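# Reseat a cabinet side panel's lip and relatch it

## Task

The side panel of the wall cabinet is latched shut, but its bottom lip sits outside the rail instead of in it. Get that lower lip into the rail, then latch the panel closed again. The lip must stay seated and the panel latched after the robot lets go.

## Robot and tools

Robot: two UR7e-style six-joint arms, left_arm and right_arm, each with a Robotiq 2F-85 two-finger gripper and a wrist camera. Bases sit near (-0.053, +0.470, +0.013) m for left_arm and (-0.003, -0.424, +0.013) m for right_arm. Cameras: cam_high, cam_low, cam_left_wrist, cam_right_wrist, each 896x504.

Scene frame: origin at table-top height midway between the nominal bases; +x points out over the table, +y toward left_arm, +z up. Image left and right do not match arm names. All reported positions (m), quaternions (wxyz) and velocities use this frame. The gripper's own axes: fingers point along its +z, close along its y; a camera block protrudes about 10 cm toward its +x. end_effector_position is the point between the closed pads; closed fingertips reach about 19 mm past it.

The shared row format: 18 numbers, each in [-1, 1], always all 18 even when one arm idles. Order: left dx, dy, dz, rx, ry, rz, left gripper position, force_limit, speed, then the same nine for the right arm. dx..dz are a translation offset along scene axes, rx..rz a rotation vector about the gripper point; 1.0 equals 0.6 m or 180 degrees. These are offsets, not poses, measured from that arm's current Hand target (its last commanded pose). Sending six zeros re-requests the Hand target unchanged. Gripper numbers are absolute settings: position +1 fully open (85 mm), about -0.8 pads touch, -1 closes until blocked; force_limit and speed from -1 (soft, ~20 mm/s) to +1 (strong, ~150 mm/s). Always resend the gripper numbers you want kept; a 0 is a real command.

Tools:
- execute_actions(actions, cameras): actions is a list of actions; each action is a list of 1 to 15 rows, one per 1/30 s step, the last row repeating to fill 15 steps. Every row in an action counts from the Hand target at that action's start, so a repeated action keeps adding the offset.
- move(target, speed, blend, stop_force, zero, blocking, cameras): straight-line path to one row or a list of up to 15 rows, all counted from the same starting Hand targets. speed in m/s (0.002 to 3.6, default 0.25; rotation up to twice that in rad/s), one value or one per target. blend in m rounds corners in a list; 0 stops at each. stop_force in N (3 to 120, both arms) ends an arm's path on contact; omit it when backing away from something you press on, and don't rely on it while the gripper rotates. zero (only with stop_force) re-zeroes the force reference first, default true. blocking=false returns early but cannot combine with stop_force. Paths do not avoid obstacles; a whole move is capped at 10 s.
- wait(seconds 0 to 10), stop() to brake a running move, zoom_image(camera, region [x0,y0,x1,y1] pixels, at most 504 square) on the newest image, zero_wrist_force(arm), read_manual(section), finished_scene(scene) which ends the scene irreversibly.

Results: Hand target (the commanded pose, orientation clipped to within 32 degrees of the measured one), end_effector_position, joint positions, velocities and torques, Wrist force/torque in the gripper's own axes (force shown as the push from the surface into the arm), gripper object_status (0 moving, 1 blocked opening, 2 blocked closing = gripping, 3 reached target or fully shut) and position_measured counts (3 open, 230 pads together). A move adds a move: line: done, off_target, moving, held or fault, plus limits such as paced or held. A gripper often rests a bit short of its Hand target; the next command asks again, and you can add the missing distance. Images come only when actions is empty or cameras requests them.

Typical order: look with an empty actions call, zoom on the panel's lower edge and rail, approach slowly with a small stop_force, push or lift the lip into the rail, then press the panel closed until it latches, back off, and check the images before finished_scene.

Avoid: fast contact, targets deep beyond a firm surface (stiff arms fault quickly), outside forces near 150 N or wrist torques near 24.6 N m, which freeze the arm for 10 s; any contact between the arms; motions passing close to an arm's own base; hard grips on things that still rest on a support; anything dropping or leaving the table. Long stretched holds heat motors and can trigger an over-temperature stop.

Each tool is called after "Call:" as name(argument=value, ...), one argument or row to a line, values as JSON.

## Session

Call:
execute_actions(
  actions=[],
)

Call:
zoom_image(
  camera="cam_high",
  region=[350, 60, 600, 360],
)

Scene clock: 0.00 s.
left_arm: end_effector_position=(+0.5801, +0.4315, +0.2113) position_measured=3 object_status=3 end_effector_quat_wxyz=(-0.500, +0.676, +0.112, +0.529) | right_arm: end_effector_position=(+0.3125, -0.1599, +0.1088) position_measured=3 object_status=3 end_effector_quat_wxyz=(-0.056, +0.993, +0.101, +0.021)
Joint positions: left_arm=[-0.67 -0.888 1.525 0.067 -0.094 -0.109] | right_arm=[4.135 -1.472 -2.346 -0.78 1.608 -2.34]
Joint velocities: within noise
Joint torques (N m): no reading
Motor temperatures (°C): left_arm=[22 26 31 32 38 35] | right_arm=[32 25 30 33 37 35]
Wrist force (N): no reading
Wrist torque (N m): no reading
Wrist force, peak (N): no reading
Hand target: left_arm +0.5801, +0.4315, +0.2113; -0.500, +0.676, +0.112, +0.529 | right_arm +0.3125, -0.1599, +0.1088; -0.056, +0.993, +0.101, +0.021
Tool commands: left_gripper/position=+1.0 left_gripper/force_limit=+1.0 left_gripper/speed=+1.0 right_gripper/position=+1.0 right_gripper/force_limit=+1.0 right_gripper/speed=+1.0
camera_calibration:
cam_left_wrist: T_world_to_cam=[[0.673976, -0.491204, -0.551793, -0.0563021], [-0.59697, 0.0778692, -0.798476, 0.495206], [0.435182, 0.867557, -0.240752, -0.448474], [0, 0, 0, 1]] pos_world=[0.528737, 0.32286, 0.256372]
cam_right_wrist: T_world_to_cam=[[0.19636, -0.973143, -0.120144, -0.201146], [-0.931038, -0.223481, 0.288486, 0.239792], [-0.307589, 0.0552118, -0.949916, 0.336551], [0, 0, 0, 1]] pos_world=[0.366272, -0.160737, 0.226352]

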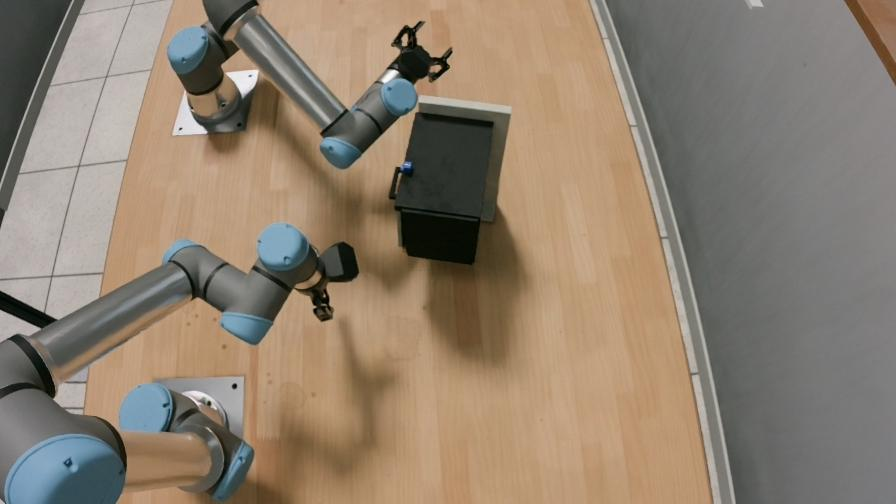

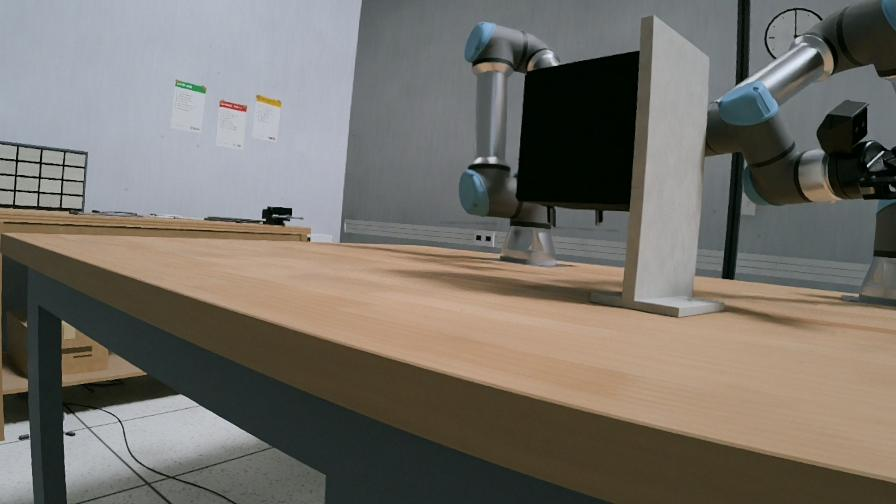

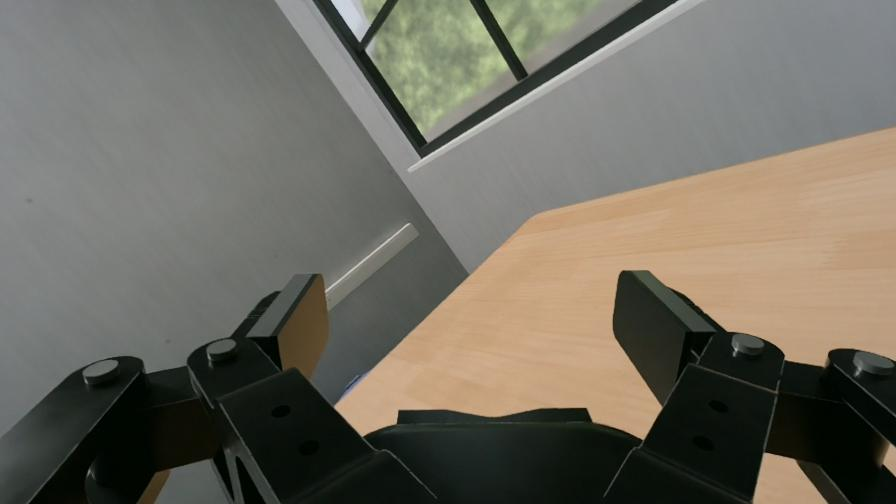

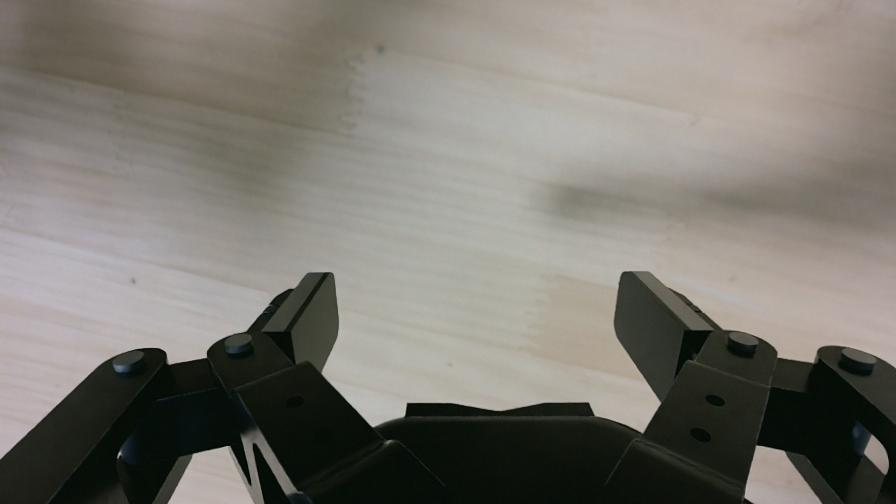

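Scaled by 1.680 from the camera's 896x504 image, which has a finer 1280x720 frame.

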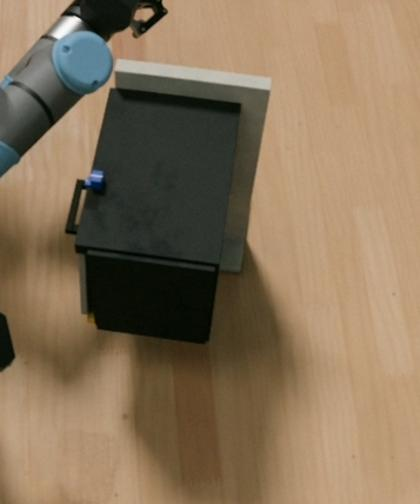

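Call:
move(
  target=[
    [-0.433,-0.152,0.115,-0.338,-0.119,-0.1115,0,0,0, 0.029,-0.067,0.5185,-0.0119,-0.0237,0.4333,0,-0.5,0],
    [-0.369,-0.6625,0.048,-0.6758,-0.2383,-0.2229,0,0,0, 0.3125,0.23,0.5185,-0.0238,-0.0475,0.8667,0,-0.5,0],
  ],
  speed=0.5,
  blend=[0.05,0],
  cameras=["all"],
)

Scene clock: 7.33 s.
left_arm: end_effector_position=(+0.3587, +0.0340, +0.2401) position_measured=129 object_status=3 end_effector_quat_wxyz=(+0.550, +0.550, +0.444, +0.445) | right_arm: end_effector_position=(+0.5000, -0.0219, +0.4199) position_measured=129 object_status=3 end_effector_quat_wxyz=(+0.000, +0.106, +0.994, +0.000)
Joint positions: left_arm=[-1.45 -1.356 2.05 -0.696 0.28 -1.569] | right_arm=[4.016 -1.938 -0.933 -1.842 1.57 -5.188]
Joint torques (N m): left_arm=[6.82 -18.66 -23.05 1.28 2.12 -1.34] | right_arm=[-10.27 31.57 34.57 1.28 1.74 -1.87]
Wrist force (N): left_arm=[2.8 -0.6 -0.1] | right_arm=[0.4 -0.2 0.7]
Wrist torque (N m): left_arm=[-0.86 -0.76 -0.07] | right_arm=[0.03 -0.03 0.00]
Wrist force, peak (N): left_arm=[3.2 -1.0 -0.8] | right_arm=[-1.2 -0.9 -1.1]
Hand target: left_arm +0.3587, +0.0340, +0.2401; +0.550, +0.550, +0.445, +0.445 | right_arm +0.5000, -0.0219, +0.4199; +0.000, +0.106, +0.994, +0.000
Off the commanded pose: left_arm 0.000 m, 0 deg | right_arm 0.000 m, 0 deg.
move: done
camera_calibration:
cam_left_wrist: T_world_to_cam=[[-0.015304, 0.0113869, 0.999818, -0.228808], [-0.535665, -0.844429, 0.0014179, 0.234247], [0.844292, -0.535546, 0.0190227, -0.161724], [0, 0, 0, 1]] pos_world=[0.258518, 0.1138, 0.231511]
cam_right_wrist: T_world_to_cam=[[0.217036, 0.97608, -0.0127804, -0.0790051], [0.918731, -0.199825, 0.340592, -0.590672], [0.329891, -0.0856625, -0.940124, 0.356206], [0, 0, 0, 1]] pos_world=[0.442307, -0.0104022, 0.535047]

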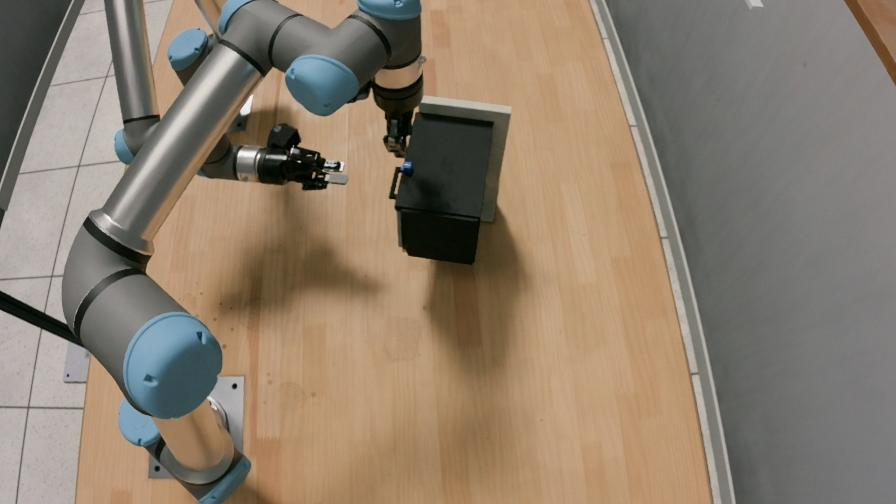

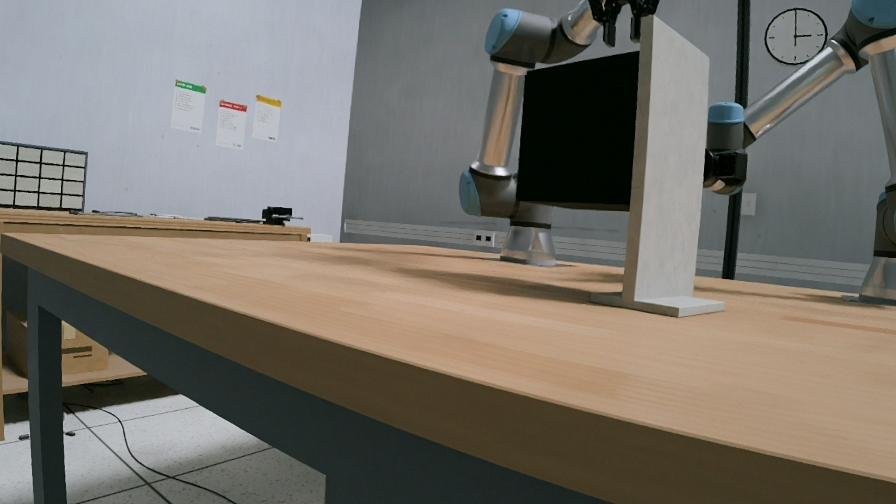

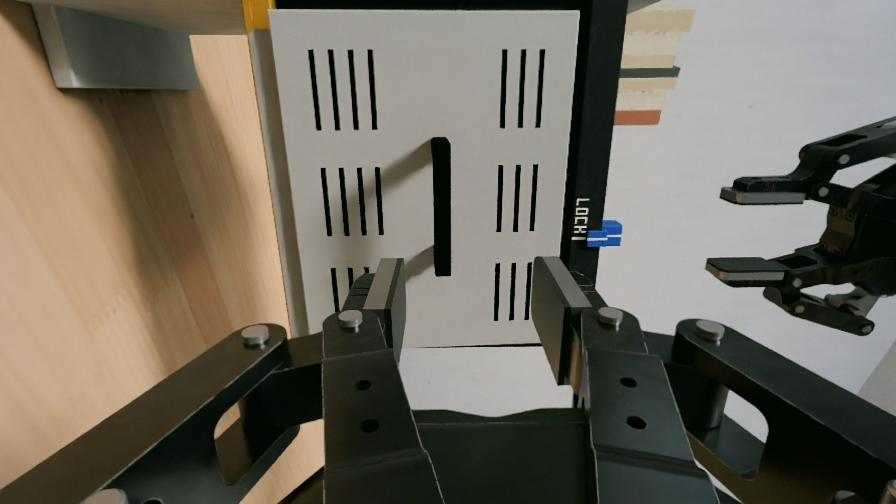

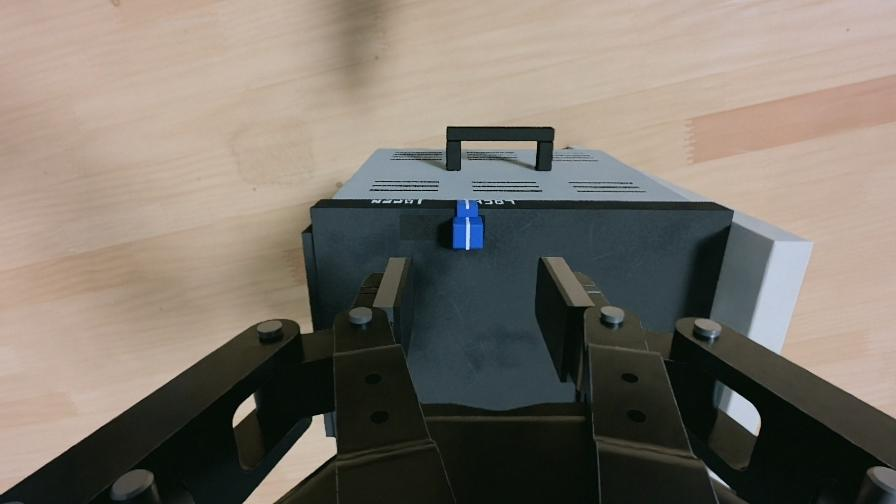

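Call:
move(
  target=[
    [0.162,-0.0398,-0.0132,0,0,0,0,0,0, 0.0043,0.0002,-0.0667,0,0,0,0,-0.5,0],
    [0.2108,-0.0503,-0.0132,0,0,0,0,0,0, 0.0043,0.0002,-0.1175,0,0,0,0,-0.5,0],
  ],
  speed=[0.15,0.012],
  stop_force=4,
  cameras=["cam_left_wrist","cam_right_wrist"],
)

Scene clock: 12.30 s.
left_arm: end_effector_position=(+0.4775, +0.0055, +0.2322) position_measured=129 object_status=3 end_effector_quat_wxyz=(+0.550, +0.550, +0.445, +0.445) | right_arm: end_effector_position=(+0.5025, -0.0218, +0.3494) position_measured=129 object_status=3 end_effector_quat_wxyz=(+0.000, +0.106, +0.994, +0.000)
Joint positions: left_arm=[-1.194 -1.174 1.818 -0.644 0.536 -1.57] | right_arm=[4.013 -1.91 -1.154 -1.649 1.57 -5.191]
Joint torques (N m): left_arm=[-9.26 -44.88 -10.63 -2.8 -2.28 -0.7] | right_arm=[-9.28 53.34 18.03 4.51 -1.71 -1.68]
Wrist force (N): left_arm=[3.5 -1.2 -1.0] | right_arm=[0.4 -0.7 0.4]
Wrist torque (N m): left_arm=[-0.85 -0.88 -0.06] | right_arm=[-0.07 -0.03 0.01]
Wrist force, peak (N): left_arm=[4.7 2.3 -18.1] | right_arm=[0.5 -0.4 1.1]
Hand target: left_arm +0.4775, +0.0055, +0.2322; +0.550, +0.550, +0.445, +0.445 (not the last commanded pose) | right_arm +0.5025, -0.0218, +0.3494; +0.000, +0.106, +0.994, +0.000
Off the commanded pose: left_arm 0.008 m, 0 deg | right_arm 0.000 m, 0 deg.
move: contact (left_arm)
camera_calibration:
cam_left_wrist: T_world_to_cam=[[-0.0149972, 0.0113106, 0.999824, -0.218877], [-0.535665, -0.844429, 0.00151777, 0.273807], [0.844297, -0.535548, 0.0187227, -0.277073], [0, 0, 0, 1]] pos_world=[0.377318, 0.0853004, 0.223611]
cam_right_wrist: T_world_to_cam=[[0.217036, 0.97608, -0.0127804, -0.080568], [0.918731, -0.199825, 0.340592, -0.569029], [0.329891, -0.0856625, -0.940124, 0.289078], [0, 0, 0, 1]] pos_world=[0.444907, -0.0103022, 0.464547]
Images, in order (width x height): cam_left_wrist 896x504, cam_right_wrist 896x504.

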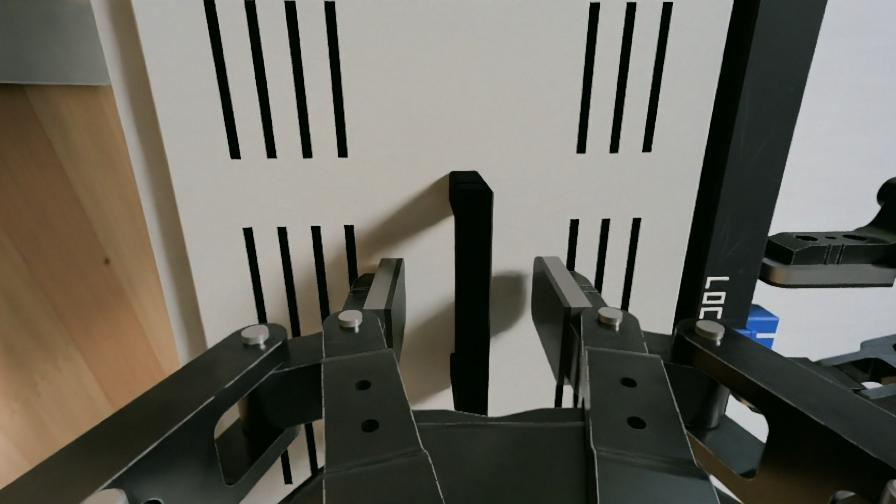

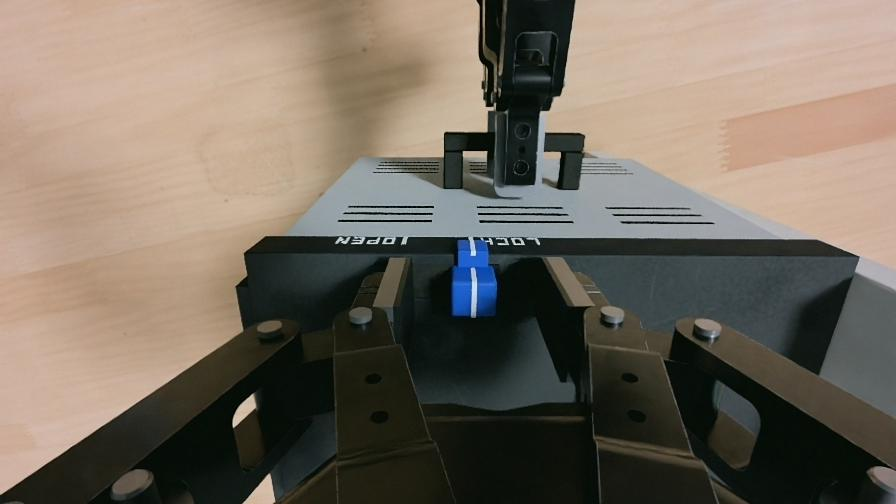

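Call:
move(
  target=[
    [-0.0057,0.0012,0,0,0,0,0,0,0, 0,0,0,0,0,0,0,-0.5,0],
    [-0.0057,0.0012,0,0,0,0,-1,0.3,-1, 0,0,0,0,0,0,-1,-0.7,-1],
  ],
  speed=0.1,
)

Call:
move(
  target=[0,0,0,0,0,0,-1,0.3,-1, -0.0098,-0.0456,0,0,0,0,-1,-0.7,-1],
  speed=0.05,
  stop_force=25,
  cameras=["cam_left_wrist","cam_right_wrist"],
)

Scene clock: 15.20 s.
left_arm: end_effector_position=(+0.4741, +0.0062, +0.2321) position_measured=210 object_status=0 end_effector_quat_wxyz=(+0.550, +0.550, +0.445, +0.445) | right_arm: end_effector_position=(+0.5025, -0.0218, +0.3495) position_measured=196 object_status=2 end_effector_quat_wxyz=(+0.000, +0.106, +0.994, +0.000)
Joint positions: left_arm=[-1.201 -1.179 1.825 -0.647 0.53 -1.57] | right_arm=[4.013 -1.91 -1.154 -1.649 1.57 -5.191]
Joint torques (N m): left_arm=[-7.52 -44.22 -16.88 -2.75 -1.65 0.87] | right_arm=[-2.21 32.83 21.64 4.59 2.71 -0.81]
Wrist force (N): left_arm=[5.0 -4.0 -7.6] | right_arm=[2.8 -13.4 -5.3]
Wrist torque (N m): left_arm=[-0.59 -0.90 -0.04] | right_arm=[0.13 -0.07 0.08]
Wrist force, peak (N): left_arm=[4.9 -4.3 -7.8] | right_arm=[3.2 -13.8 -5.4]
Hand target: left_arm +0.4741, +0.0062, +0.2322; +0.550, +0.550, +0.445, +0.445 | right_arm +0.5025, -0.0218, +0.3494; +0.000, +0.106, +0.994, +0.000
Off the commanded pose: left_arm 0.000 m, 0 deg | right_arm 0.000 m, 0 deg.
move: done

Scene clock: 16.93 s.
left_arm: end_effector_position=(+0.4741, +0.0062, +0.2322) position_measured=210 object_status=2 end_effector_quat_wxyz=(+0.550, +0.550, +0.445, +0.445) | right_arm: end_effector_position=(+0.4972, -0.0466, +0.3494) position_measured=196 object_status=2 end_effector_quat_wxyz=(+0.000, +0.106, +0.994, +0.000)
Joint positions: left_arm=[-1.201 -1.179 1.825 -0.647 0.53 -1.57] | right_arm=[3.994 -1.86 -1.22 -1.632 1.57 -5.21]
Joint torques (N m): left_arm=[-1.18 -43.58 -24.96 -2.73 0.34 0.95] | right_arm=[4.55 30.07 33.83 0.45 -3.76 2.28]
Wrist force (N): left_arm=[5.2 -4.2 -7.8] | right_arm=[4.3 10.3 0.5]
Wrist torque (N m): left_arm=[-0.63 -0.91 -0.05] | right_arm=[-0.12 -0.09 -0.03]
Wrist force, peak (N): left_arm=[4.9 -4.4 -8.0] | right_arm=[2.5 24.9 9.2]
Hand target: left_arm +0.4741, +0.0062, +0.2322; +0.550, +0.550, +0.445, +0.445 | right_arm +0.4972, -0.0465, +0.3494; +0.000, +0.106, +0.994, +0.000 (not the last commanded pose)
Off the commanded pose: left_arm 0.000 m, 0 deg | right_arm 0.003 m, 0 deg.
move: contact (right_arm)
camera_calibration:
cam_left_wrist: T_world_to_cam=[[-0.0149972, 0.0113106, 0.999824, -0.218936], [-0.535665, -0.844429, 0.00151777, 0.272577], [0.844297, -0.535548, 0.0187227, -0.273827], [0, 0, 0, 1]] pos_world=[0.373918, 0.0860004, 0.223611]
cam_right_wrist: T_world_to_cam=[[0.2171, 0.976062, -0.0130326, -0.0552202], [0.918814, -0.199822, 0.340371, -0.569029], [0.329619, -0.085869, -0.940201, 0.288857], [0, 0, 0, 1]] pos_world=[0.439607, -0.0350022, 0.464545]
Images, in order (width x height): cam_left_wrist 896x504, cam_right_wrist 896x504.

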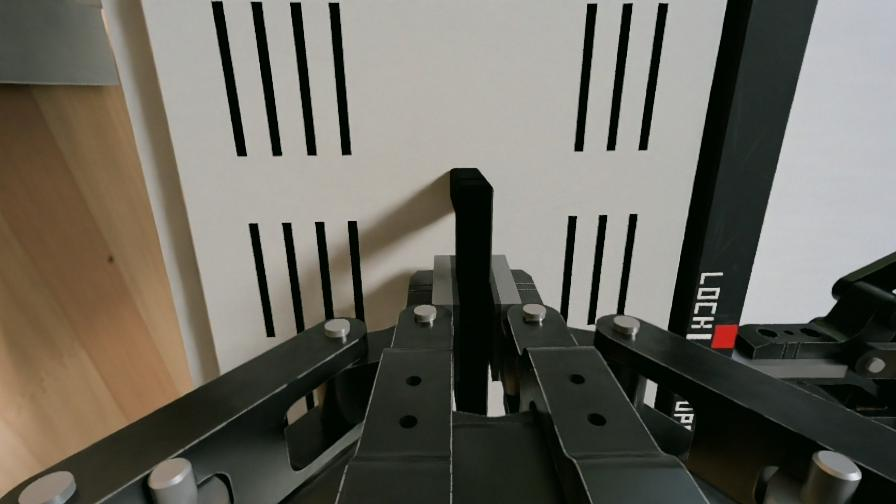

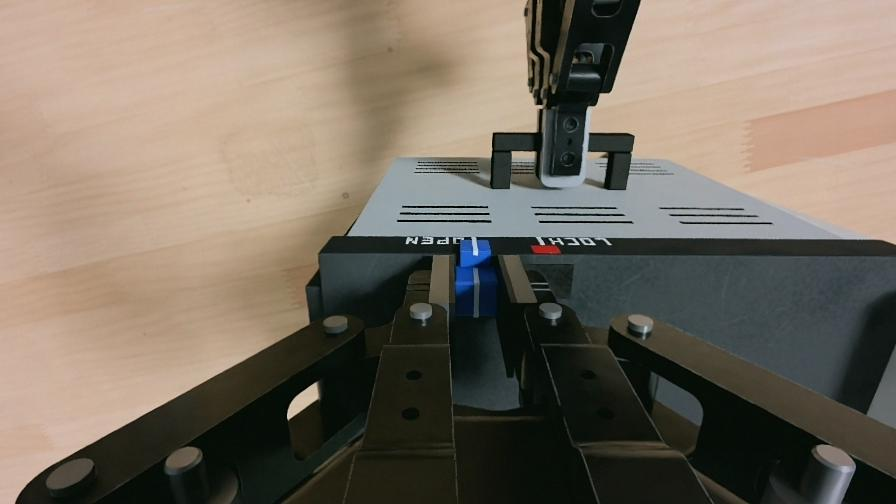

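Call:
move(
  target=[
    [-0.0733,0.0158,0,0,0,0,-1,0.3,-1, 0.0002,0.0016,0,0,0,0,-1,-0.7,-1],
    [-0.0733,0.0158,0.0262,-0.0105,-0.0489,0,-1,0.3,-1, 0.0002,0.0016,0,0,0,0,-1,-0.7,-1],
    [-0.0373,0.008,0.0262,-0.0105,-0.0489,0,-1,0.3,-1, 0.0002,0.0016,0,0,0,0,-1,-0.7,-1],
  ],
  speed=[0.08,0.15,0.08],
  blend=[0.005,0.005,0],
)

Call:
move(
  target=[
    [0.0326,-0.007,0,0,0,0,-1,0.3,-1, 0,0,0,0,0,0,-1,-0.7,-1],
  ],
  speed=0.015,
  stop_force=5,
  cameras=["cam_high","cam_left_wrist","cam_right_wrist"],
)

Scene clock: 19.13 s.
left_arm: end_effector_position=(+0.4516, +0.0110, +0.2479) position_measured=210 object_status=2 end_effector_quat_wxyz=(+0.591, +0.505, +0.408, +0.478) | right_arm: end_effector_position=(+0.4973, -0.0456, +0.3494) position_measured=196 object_status=2 end_effector_quat_wxyz=(+0.000, +0.106, +0.994, +0.000)
Joint positions: left_arm=[-1.238 -1.219 1.985 -1.09 0.515 -1.287] | right_arm=[3.994 -1.862 -1.218 -1.633 1.57 -5.209]
Joint torques (N m): left_arm=[8.01 -28.56 -24.76 -1.15 2.81 -1.26] | right_arm=[9.23 24.44 33.79 2.21 1.09 2.28]
Wrist force (N): left_arm=[2.9 -5.2 -1.4] | right_arm=[5.3 -3.5 -4.3]
Wrist torque (N m): left_arm=[-0.76 -0.76 0.00] | right_arm=[0.11 -0.15 -0.12]
Wrist force, peak (N): left_arm=[5.2 -4.3 -8.1] | right_arm=[4.4 10.3 0.4]
Hand target: left_arm +0.4517, +0.0110, +0.2479; +0.591, +0.505, +0.408, +0.478 | right_arm +0.4973, -0.0456, +0.3494; +0.000, +0.106, +0.994, +0.000
Off the commanded pose: left_arm 0.000 m, 0 deg | right_arm 0.000 m, 0 deg.
move: done

Scene clock: 20.63 s.
left_arm: end_effector_position=(+0.4579, +0.0097, +0.2479) position_measured=210 object_status=2 end_effector_quat_wxyz=(+0.591, +0.505, +0.408, +0.478) | right_arm: end_effector_position=(+0.4973, -0.0456, +0.3494) position_measured=196 object_status=2 end_effector_quat_wxyz=(+0.000, +0.106, +0.994, +0.000)
Joint positions: left_arm=[-1.226 -1.209 1.97 -1.078 0.527 -1.294] | right_arm=[3.994 -1.862 -1.218 -1.633 1.57 -5.209]
Joint torques (N m): left_arm=[-7.77 -43.73 -11.38 -4.23 -1.45 1.22] | right_arm=[9.64 24.51 33.62 2.13 1.05 2.36]
Wrist force (N): left_arm=[2.7 -4.6 -4.0] | right_arm=[5.2 -3.5 -4.2]
Wrist torque (N m): left_arm=[-0.94 -0.72 -0.03] | right_arm=[0.10 -0.13 -0.13]
Wrist force, peak (N): left_arm=[3.3 -6.9 -7.9] | right_arm=[5.4 -3.5 -4.5]
Hand target: left_arm +0.4579, +0.0097, +0.2479; +0.591, +0.505, +0.408, +0.478 (not the last commanded pose) | right_arm +0.4973, -0.0456, +0.3494; +0.000, +0.106, +0.994, +0.000
Off the commanded pose: left_arm 0.014 m, 0 deg | right_arm 0.000 m, 0 deg.
move: contact (left_arm)
camera_calibration:
cam_left_wrist: T_world_to_cam=[[-0.16783, 0.0440605, 0.984831, -0.161523], [-0.531707, -0.845282, -0.0527939, 0.278501], [0.830133, -0.532501, 0.165291, -0.288373], [0, 0, 0, 1]] pos_world=[0.36036, 0.0889699, 0.221441]
cam_right_wrist: T_world_to_cam=[[0.2171, 0.976062, -0.0130326, -0.0561203], [0.918814, -0.199822, 0.340371, -0.568941], [0.329619, -0.085869, -0.940201, 0.288901], [0, 0, 0, 1]] pos_world=[0.439707, -0.0341022, 0.464545]
Images, in order (width x height): cam_high 896x504, cam_left_wrist 896x504, cam_right_wrist 896x504.

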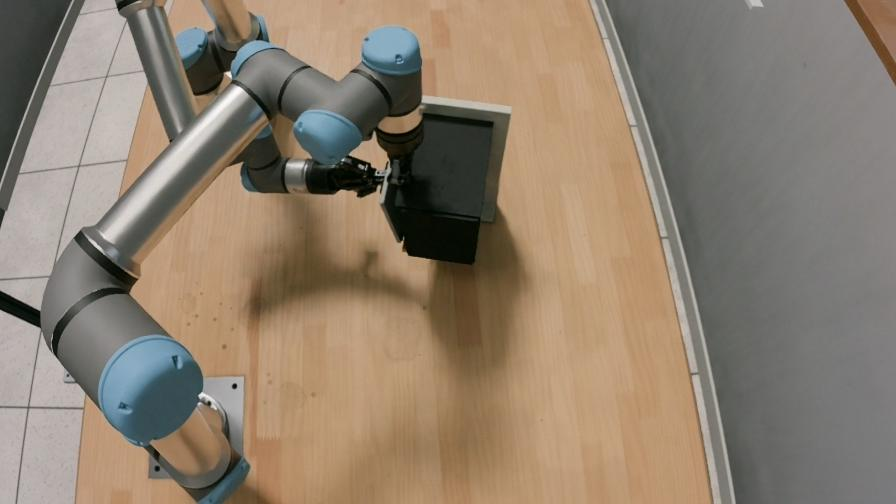

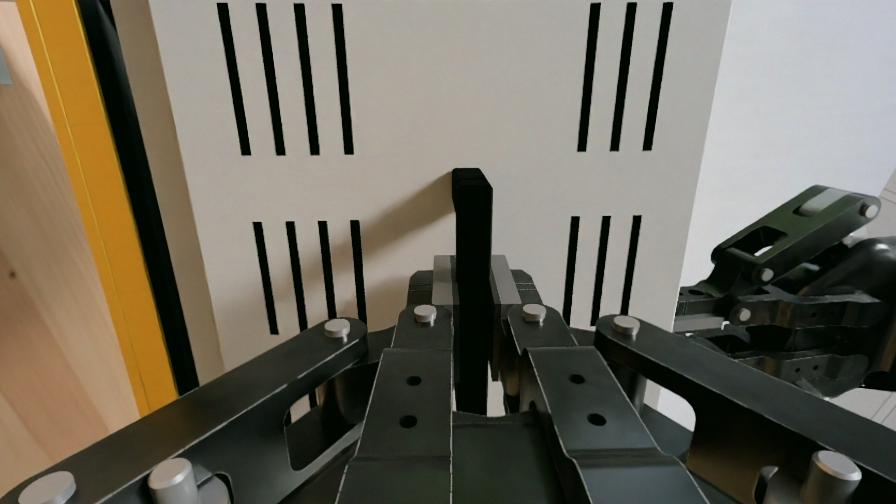

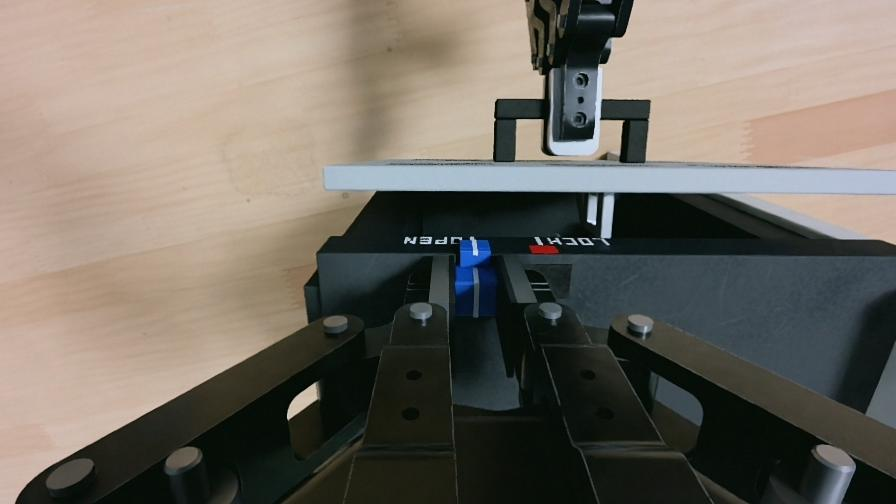

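Call:
move(
  target=[
    [-0.0013,0.0003,-0.02,0,0,0,-1,0.3,-1, 0,0,0,0,0,0,-1,-0.7,-1],
    [-0.0013,0.0003,-0.055,0,0,0,-1,0.3,-1, 0,0,0,0,0,0,-1,-0.7,-1],
  ],
  speed=[0.03,0.012],
  stop_force=8,
  cameras=["cam_left_wrist","cam_right_wrist"],
)

Scene clock: 23.93 s.
left_arm: end_effector_position=(+0.4571, +0.0099, +0.2149) position_measured=210 object_status=2 end_effector_quat_wxyz=(+0.591, +0.505, +0.408, +0.478) | right_arm: end_effector_position=(+0.4973, -0.0456, +0.3494) position_measured=196 object_status=2 end_effector_quat_wxyz=(+0.000, +0.106, +0.994, +0.000)
Joint positions: left_arm=[-1.227 -1.149 1.996 -1.165 0.525 -1.294] | right_arm=[3.994 -1.862 -1.218 -1.633 1.57 -5.209]
Joint torques (N m): left_arm=[-7.96 -29.54 -9.86 -4.31 -0.99 1.45] | right_arm=[9.75 24.7 33.77 2.15 1 2.39]
Wrist force (N): left_arm=[2.7 -5.8 -1.8] | right_arm=[5.2 -3.5 -4.3]
Wrist torque (N m): left_arm=[-0.81 -0.75 -0.12] | right_arm=[0.11 -0.13 -0.12]
Wrist force, peak (N): left_arm=[2.9 -6.1 -1.7] | right_arm=[5.5 -3.5 -4.4]
Hand target: left_arm +0.4571, +0.0099, +0.2149; +0.591, +0.505, +0.408, +0.478 | right_arm +0.4973, -0.0456, +0.3494; +0.000, +0.106, +0.994, +0.000
Off the commanded pose: left_arm 0.000 m, 0 deg | right_arm 0.000 m, 0 deg.
move: done
camera_calibration:
cam_left_wrist: T_world_to_cam=[[-0.16783, 0.0440605, 0.984831, -0.129167], [-0.531707, -0.845282, -0.0527939, 0.276503], [0.830133, -0.532501, 0.165291, -0.282148], [0, 0, 0, 1]] pos_world=[0.35956, 0.0891699, 0.188441]
cam_right_wrist: T_world_to_cam=[[0.2171, 0.976062, -0.0130326, -0.0561203], [0.918814, -0.199822, 0.340371, -0.568941], [0.329619, -0.085869, -0.940201, 0.288901], [0, 0, 0, 1]] pos_world=[0.439707, -0.0341022, 0.464545]
Images, in order (width x height): cam_left_wrist 896x504, cam_right_wrist 896x504.

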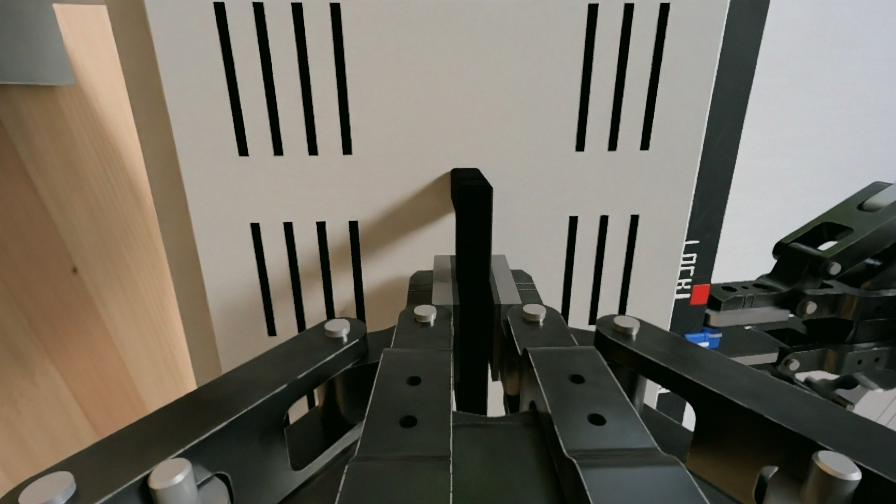

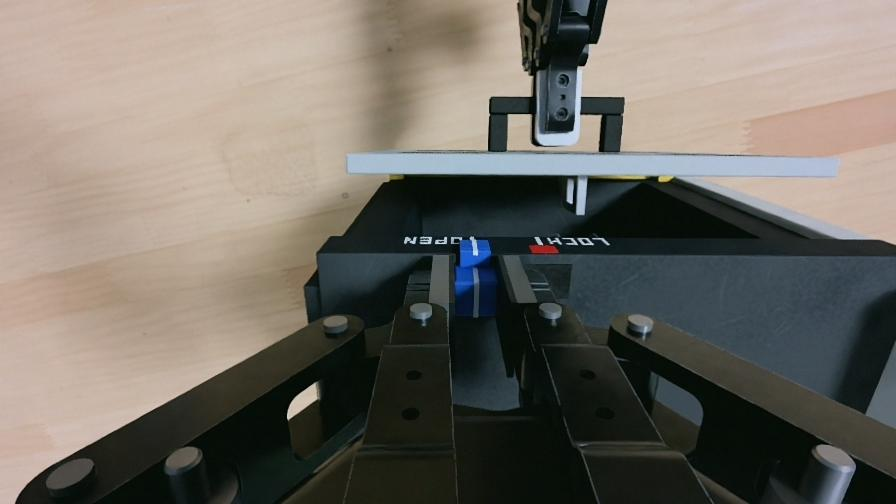

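Call:
move(
  target=[
    [0,0,0.055,0,0,0,-1,0.3,-1, 0,0,0,0,0,0,-1,-0.7,-1],
    [0,0,0.055,-0.0058,-0.0272,0,-1,0.3,-1, 0,0,0,0,0,0,-1,-0.7,-1],
  ],
  speed=0.12,
  blend=[0.002,0],
)

Call:
move(
  target=[
    [0.013,-0.0028,0,0,0,0,-1,0.3,-1, 0,0,0,0,0,0,-1,-0.7,-1],
  ],
  speed=0.01,
  stop_force=5,
  cameras=["cam_left_wrist","cam_right_wrist"],
)

Scene clock: 25.83 s.
left_arm: end_effector_position=(+0.4571, +0.0099, +0.2479) position_measured=210 object_status=2 end_effector_quat_wxyz=(+0.613, +0.479, +0.387, +0.495) | right_arm: end_effector_position=(+0.4973, -0.0456, +0.3494) position_measured=196 object_status=2 end_effector_quat_wxyz=(+0.000, +0.106, +0.994, +0.000)
Joint positions: left_arm=[-1.219 -1.178 2.023 -1.317 0.562 -1.164] | right_arm=[3.994 -1.862 -1.218 -1.633 1.57 -5.209]
Joint torques (N m): left_arm=[7.68 -28.72 -9.65 -4.87 3.58 1.38] | right_arm=[10.03 24.68 33.18 2.27 1.09 2.33]
Wrist force (N): left_arm=[2.7 -5.3 -2.1] | right_arm=[5.3 -3.5 -4.3]
Wrist torque (N m): left_arm=[-0.67 -0.77 -0.11] | right_arm=[0.10 -0.14 -0.12]
Wrist force, peak (N): left_arm=[2.9 -7.3 -2.0] | right_arm=[5.4 -3.6 -4.4]
Hand target: left_arm +0.4571, +0.0099, +0.2479; +0.613, +0.479, +0.387, +0.496 | right_arm +0.4973, -0.0456, +0.3494; +0.000, +0.106, +0.994, +0.000
Off the commanded pose: left_arm 0.000 m, 0 deg | right_arm 0.000 m, 0 deg.
move: done

Scene clock: 27.37 s.
left_arm: end_effector_position=(+0.4611, +0.0090, +0.2479) position_measured=210 object_status=2 end_effector_quat_wxyz=(+0.613, +0.479, +0.387, +0.496) | right_arm: end_effector_position=(+0.4973, -0.0456, +0.3494) position_measured=196 object_status=2 end_effector_quat_wxyz=(+0.000, +0.106, +0.994, +0.000)
Joint positions: left_arm=[-1.211 -1.172 2.013 -1.307 0.569 -1.17] | right_arm=[3.994 -1.862 -1.218 -1.633 1.57 -5.209]
Joint torques (N m): left_arm=[-7.41 -45.07 -10.56 -4.93 -1 1.41] | right_arm=[9.19 24.78 32.89 2.38 1.07 2.44]
Wrist force (N): left_arm=[1.8 -5.1 -4.3] | right_arm=[5.3 -3.4 -4.3]
Wrist torque (N m): left_arm=[-0.57 -0.71 -0.09] | right_arm=[0.11 -0.15 -0.13]
Wrist force, peak (N): left_arm=[17.0 12.2 -50.6] | right_arm=[5.4 -3.6 -4.4]
Hand target: left_arm +0.4610, +0.0090, +0.2479; +0.613, +0.479, +0.387, +0.496 (not the last commanded pose) | right_arm +0.4973, -0.0456, +0.3494; +0.000, +0.106, +0.994, +0.000
Off the commanded pose: left_arm 0.004 m, 0 deg | right_arm 0.000 m, 0 deg.
move: contact (left_arm)
camera_calibration:
cam_left_wrist: T_world_to_cam=[[-0.251219, 0.0618665, 0.965951, -0.118047], [-0.525876, -0.846546, -0.0825479, 0.284317], [0.812615, -0.528708, 0.245203, -0.303076], [0, 0, 0, 1]] pos_world=[0.366144, 0.0877521, 0.211813]
cam_right_wrist: T_world_to_cam=[[0.2171, 0.976062, -0.0130326, -0.0561203], [0.918814, -0.199822, 0.340371, -0.568941], [0.329619, -0.085869, -0.940201, 0.288901], [0, 0, 0, 1]] pos_world=[0.439707, -0.0341022, 0.464545]
Images, in order (width x height): cam_left_wrist 896x504, cam_right_wrist 896x504.

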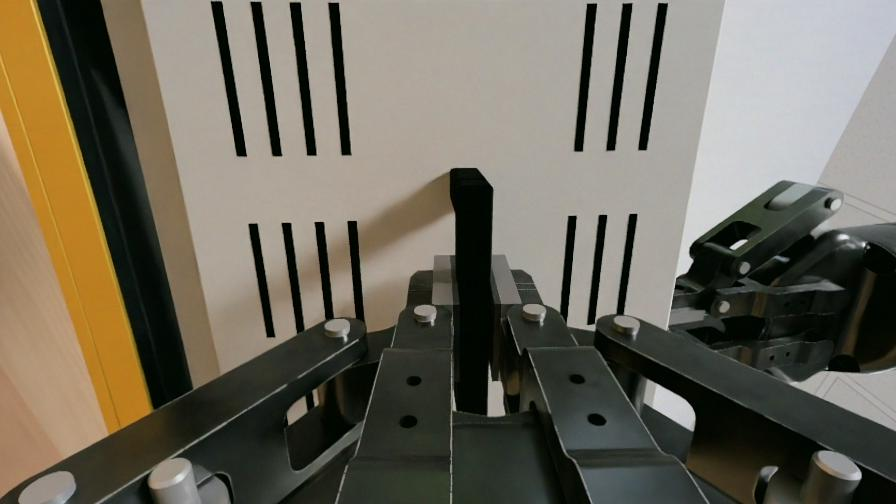

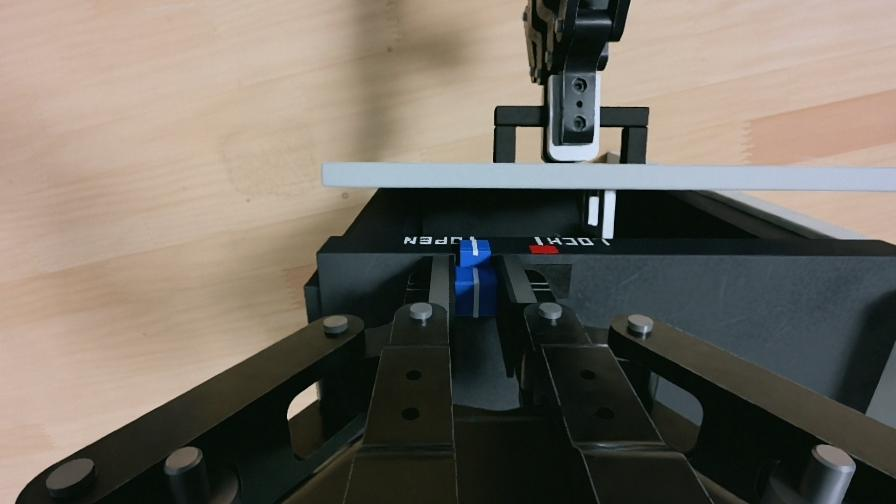

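Call:
move(
  target=[
    [0,0,-0.02,0,0,0,-1,0.3,-1, 0,0,0,0,0,0,-1,-0.7,-1],
    [0,0,-0.048,0,0,0,-1,0.3,-1, 0,0,0,0,0,0,-1,-0.7,-1],
  ],
  speed=[0.03,0.012],
  stop_force=8,
  cameras=["cam_left_wrist","cam_right_wrist"],
)

Scene clock: 30.20 s.
left_arm: end_effector_position=(+0.4610, +0.0090, +0.2256) position_measured=210 object_status=2 end_effector_quat_wxyz=(+0.613, +0.479, +0.387, +0.496) | right_arm: end_effector_position=(+0.4973, -0.0456, +0.3494) position_measured=196 object_status=2 end_effector_quat_wxyz=(+0.000, +0.106, +0.994, +0.000)
Joint positions: left_arm=[-1.211 -1.128 2.027 -1.365 0.569 -1.17] | right_arm=[3.994 -1.862 -1.218 -1.633 1.57 -5.209]
Joint torques (N m): left_arm=[-4.8 -42.27 -22.68 -1.32 1.43 0.22] | right_arm=[9.92 24.2 33.18 2.37 1.09 2.42]
Wrist force (N): left_arm=[6.2 1.0 -4.3] | right_arm=[5.4 -3.5 -4.2]
Wrist torque (N m): left_arm=[-0.62 -0.88 -0.21] | right_arm=[0.09 -0.15 -0.12]
Wrist force, peak (N): left_arm=[11.6 16.3 -9.0] | right_arm=[5.4 -3.6 -4.5]
Hand target: left_arm +0.4610, +0.0090, +0.2256; +0.613, +0.479, +0.387, +0.496 (not the last commanded pose) | right_arm +0.4973, -0.0456, +0.3494; +0.000, +0.106, +0.994, +0.000
Off the commanded pose: left_arm 0.007 m, 0 deg | right_arm 0.000 m, 0 deg.
move: contact (left_arm); path passed 1 of 2 targets
camera_calibration:
cam_left_wrist: T_world_to_cam=[[-0.251141, 0.0618153, 0.965975, -0.0965355], [-0.525882, -0.846542, -0.0825499, 0.282479], [0.812635, -0.528721, 0.245109, -0.297596], [0, 0, 0, 1]] pos_world=[0.366144, 0.0877521, 0.189513]
cam_right_wrist: T_world_to_cam=[[0.2171, 0.976062, -0.0130326, -0.0561203], [0.918814, -0.199822, 0.340371, -0.568941], [0.329619, -0.085869, -0.940201, 0.288901], [0, 0, 0, 1]] pos_world=[0.439707, -0.0341022, 0.464545]
Images, in order (width x height): cam_left_wrist 896x504, cam_right_wrist 896x504.

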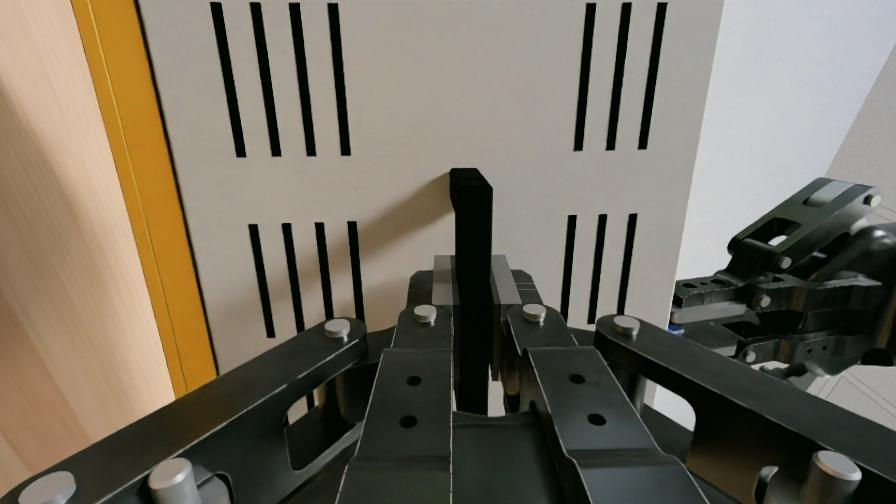

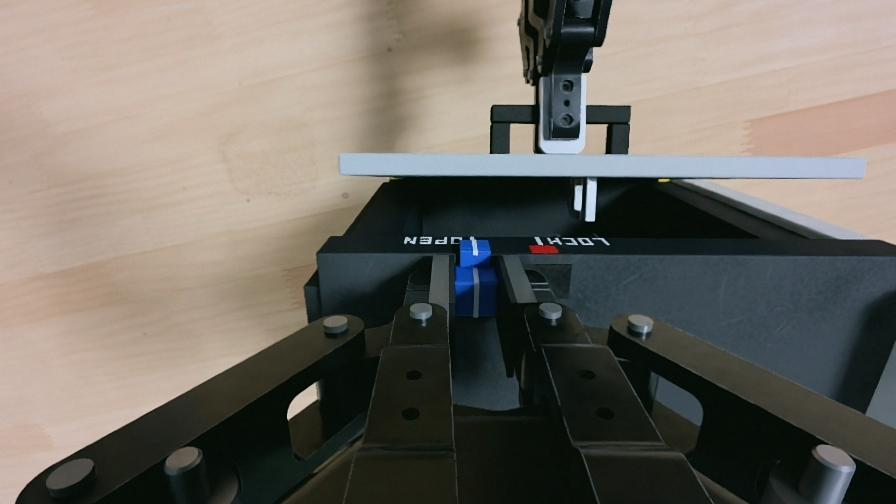

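Call:
move(
  target=[
    [0.0153,-0.0033,0.0073,0.0070,0.0326,0,-1,0.3,-1, 0,0,0,0,0,0,-1,-0.7,-1],
    [0.0285,-0.0061,0.0115,0.0128,0.0598,0,-1,0.3,-1, 0,0,0,0,0,0,-1,-0.7,-1],
  ],
  speed=0.05,
  stop_force=20,
  cameras=["cam_high","cam_left_wrist","cam_right_wrist"],
)

Scene clock: 33.37 s.
left_arm: end_effector_position=(+0.4781, +0.0054, +0.2325) position_measured=210 object_status=2 end_effector_quat_wxyz=(+0.564, +0.535, +0.433, +0.456) | right_arm: end_effector_position=(+0.4973, -0.0456, +0.3494) position_measured=196 object_status=2 end_effector_quat_wxyz=(+0.000, +0.106, +0.994, +0.000)
Joint positions: left_arm=[-1.193 -1.172 1.858 -0.789 0.54 -1.483] | right_arm=[3.994 -1.862 -1.218 -1.633 1.57 -5.209]
Joint torques (N m): left_arm=[8.57 -41.21 -25.86 -0.6 2.45 -1.17] | right_arm=[10.14 24.55 32.58 2.22 1.07 2.38]
Wrist force (N): left_arm=[4.2 -4.2 -1.6] | right_arm=[5.3 -3.4 -4.2]
Wrist torque (N m): left_arm=[-0.62 -0.86 -0.07] | right_arm=[0.11 -0.14 -0.12]
Wrist force, peak (N): left_arm=[6.6 0.6 -4.2] | right_arm=[5.6 -3.7 -4.4]
Hand target: left_arm +0.4781, +0.0054, +0.2325; +0.564, +0.535, +0.433, +0.456 | right_arm +0.4973, -0.0456, +0.3494; +0.000, +0.106, +0.994, +0.000
Off the commanded pose: left_arm 0.000 m, 0 deg | right_arm 0.000 m, 0 deg.
move: done
camera_calibration:
cam_left_wrist: T_world_to_cam=[[-0.0661373, 0.022328, 0.997561, -0.194316], [-0.535225, -0.844547, -0.0165818, 0.278094], [0.842117, -0.535016, 0.0678065, -0.288051], [0, 0, 0, 1]] pos_world=[0.378564, 0.0850904, 0.217985]
cam_right_wrist: T_world_to_cam=[[0.2171, 0.976062, -0.0130326, -0.0561203], [0.918814, -0.199822, 0.340371, -0.568941], [0.329619, -0.085869, -0.940201, 0.288901], [0, 0, 0, 1]] pos_world=[0.439707, -0.0341022, 0.464545]
Images, in order (width x height): cam_high 896x504, cam_left_wrist 896x504, cam_right_wrist 896x504.

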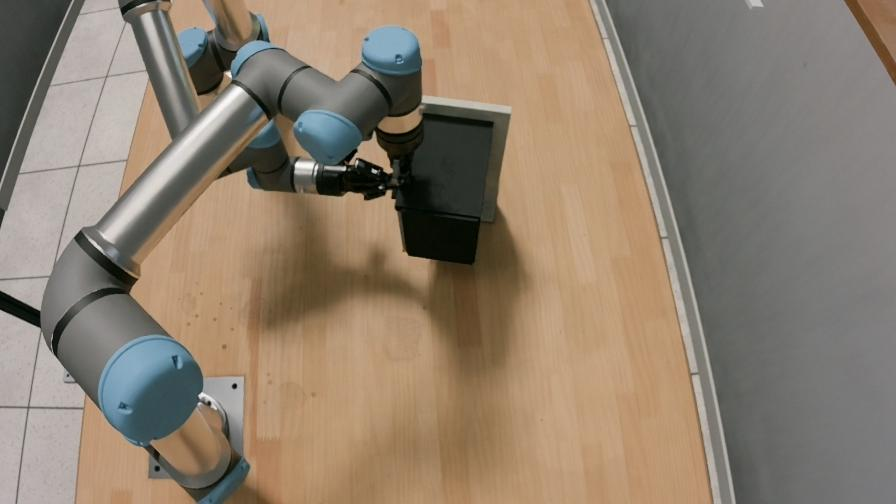

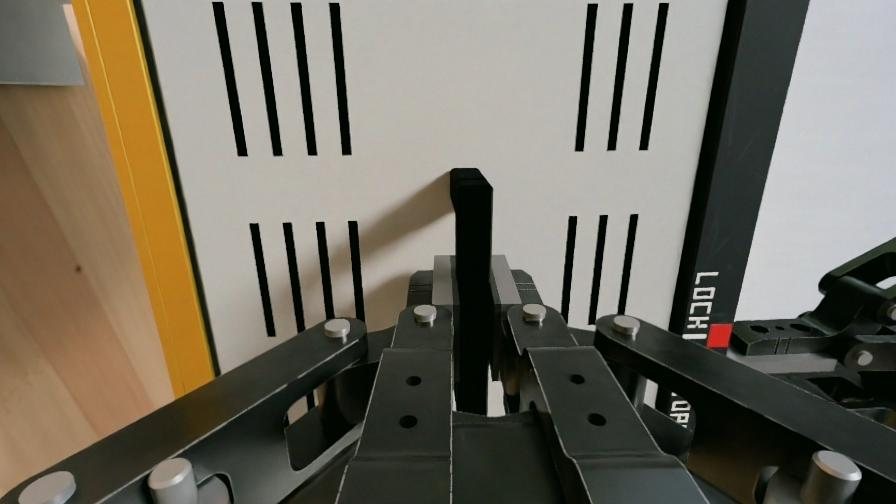

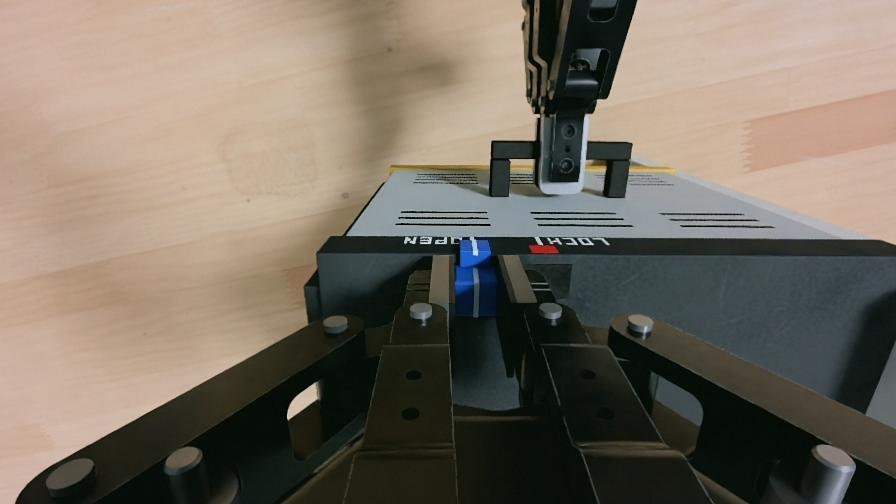

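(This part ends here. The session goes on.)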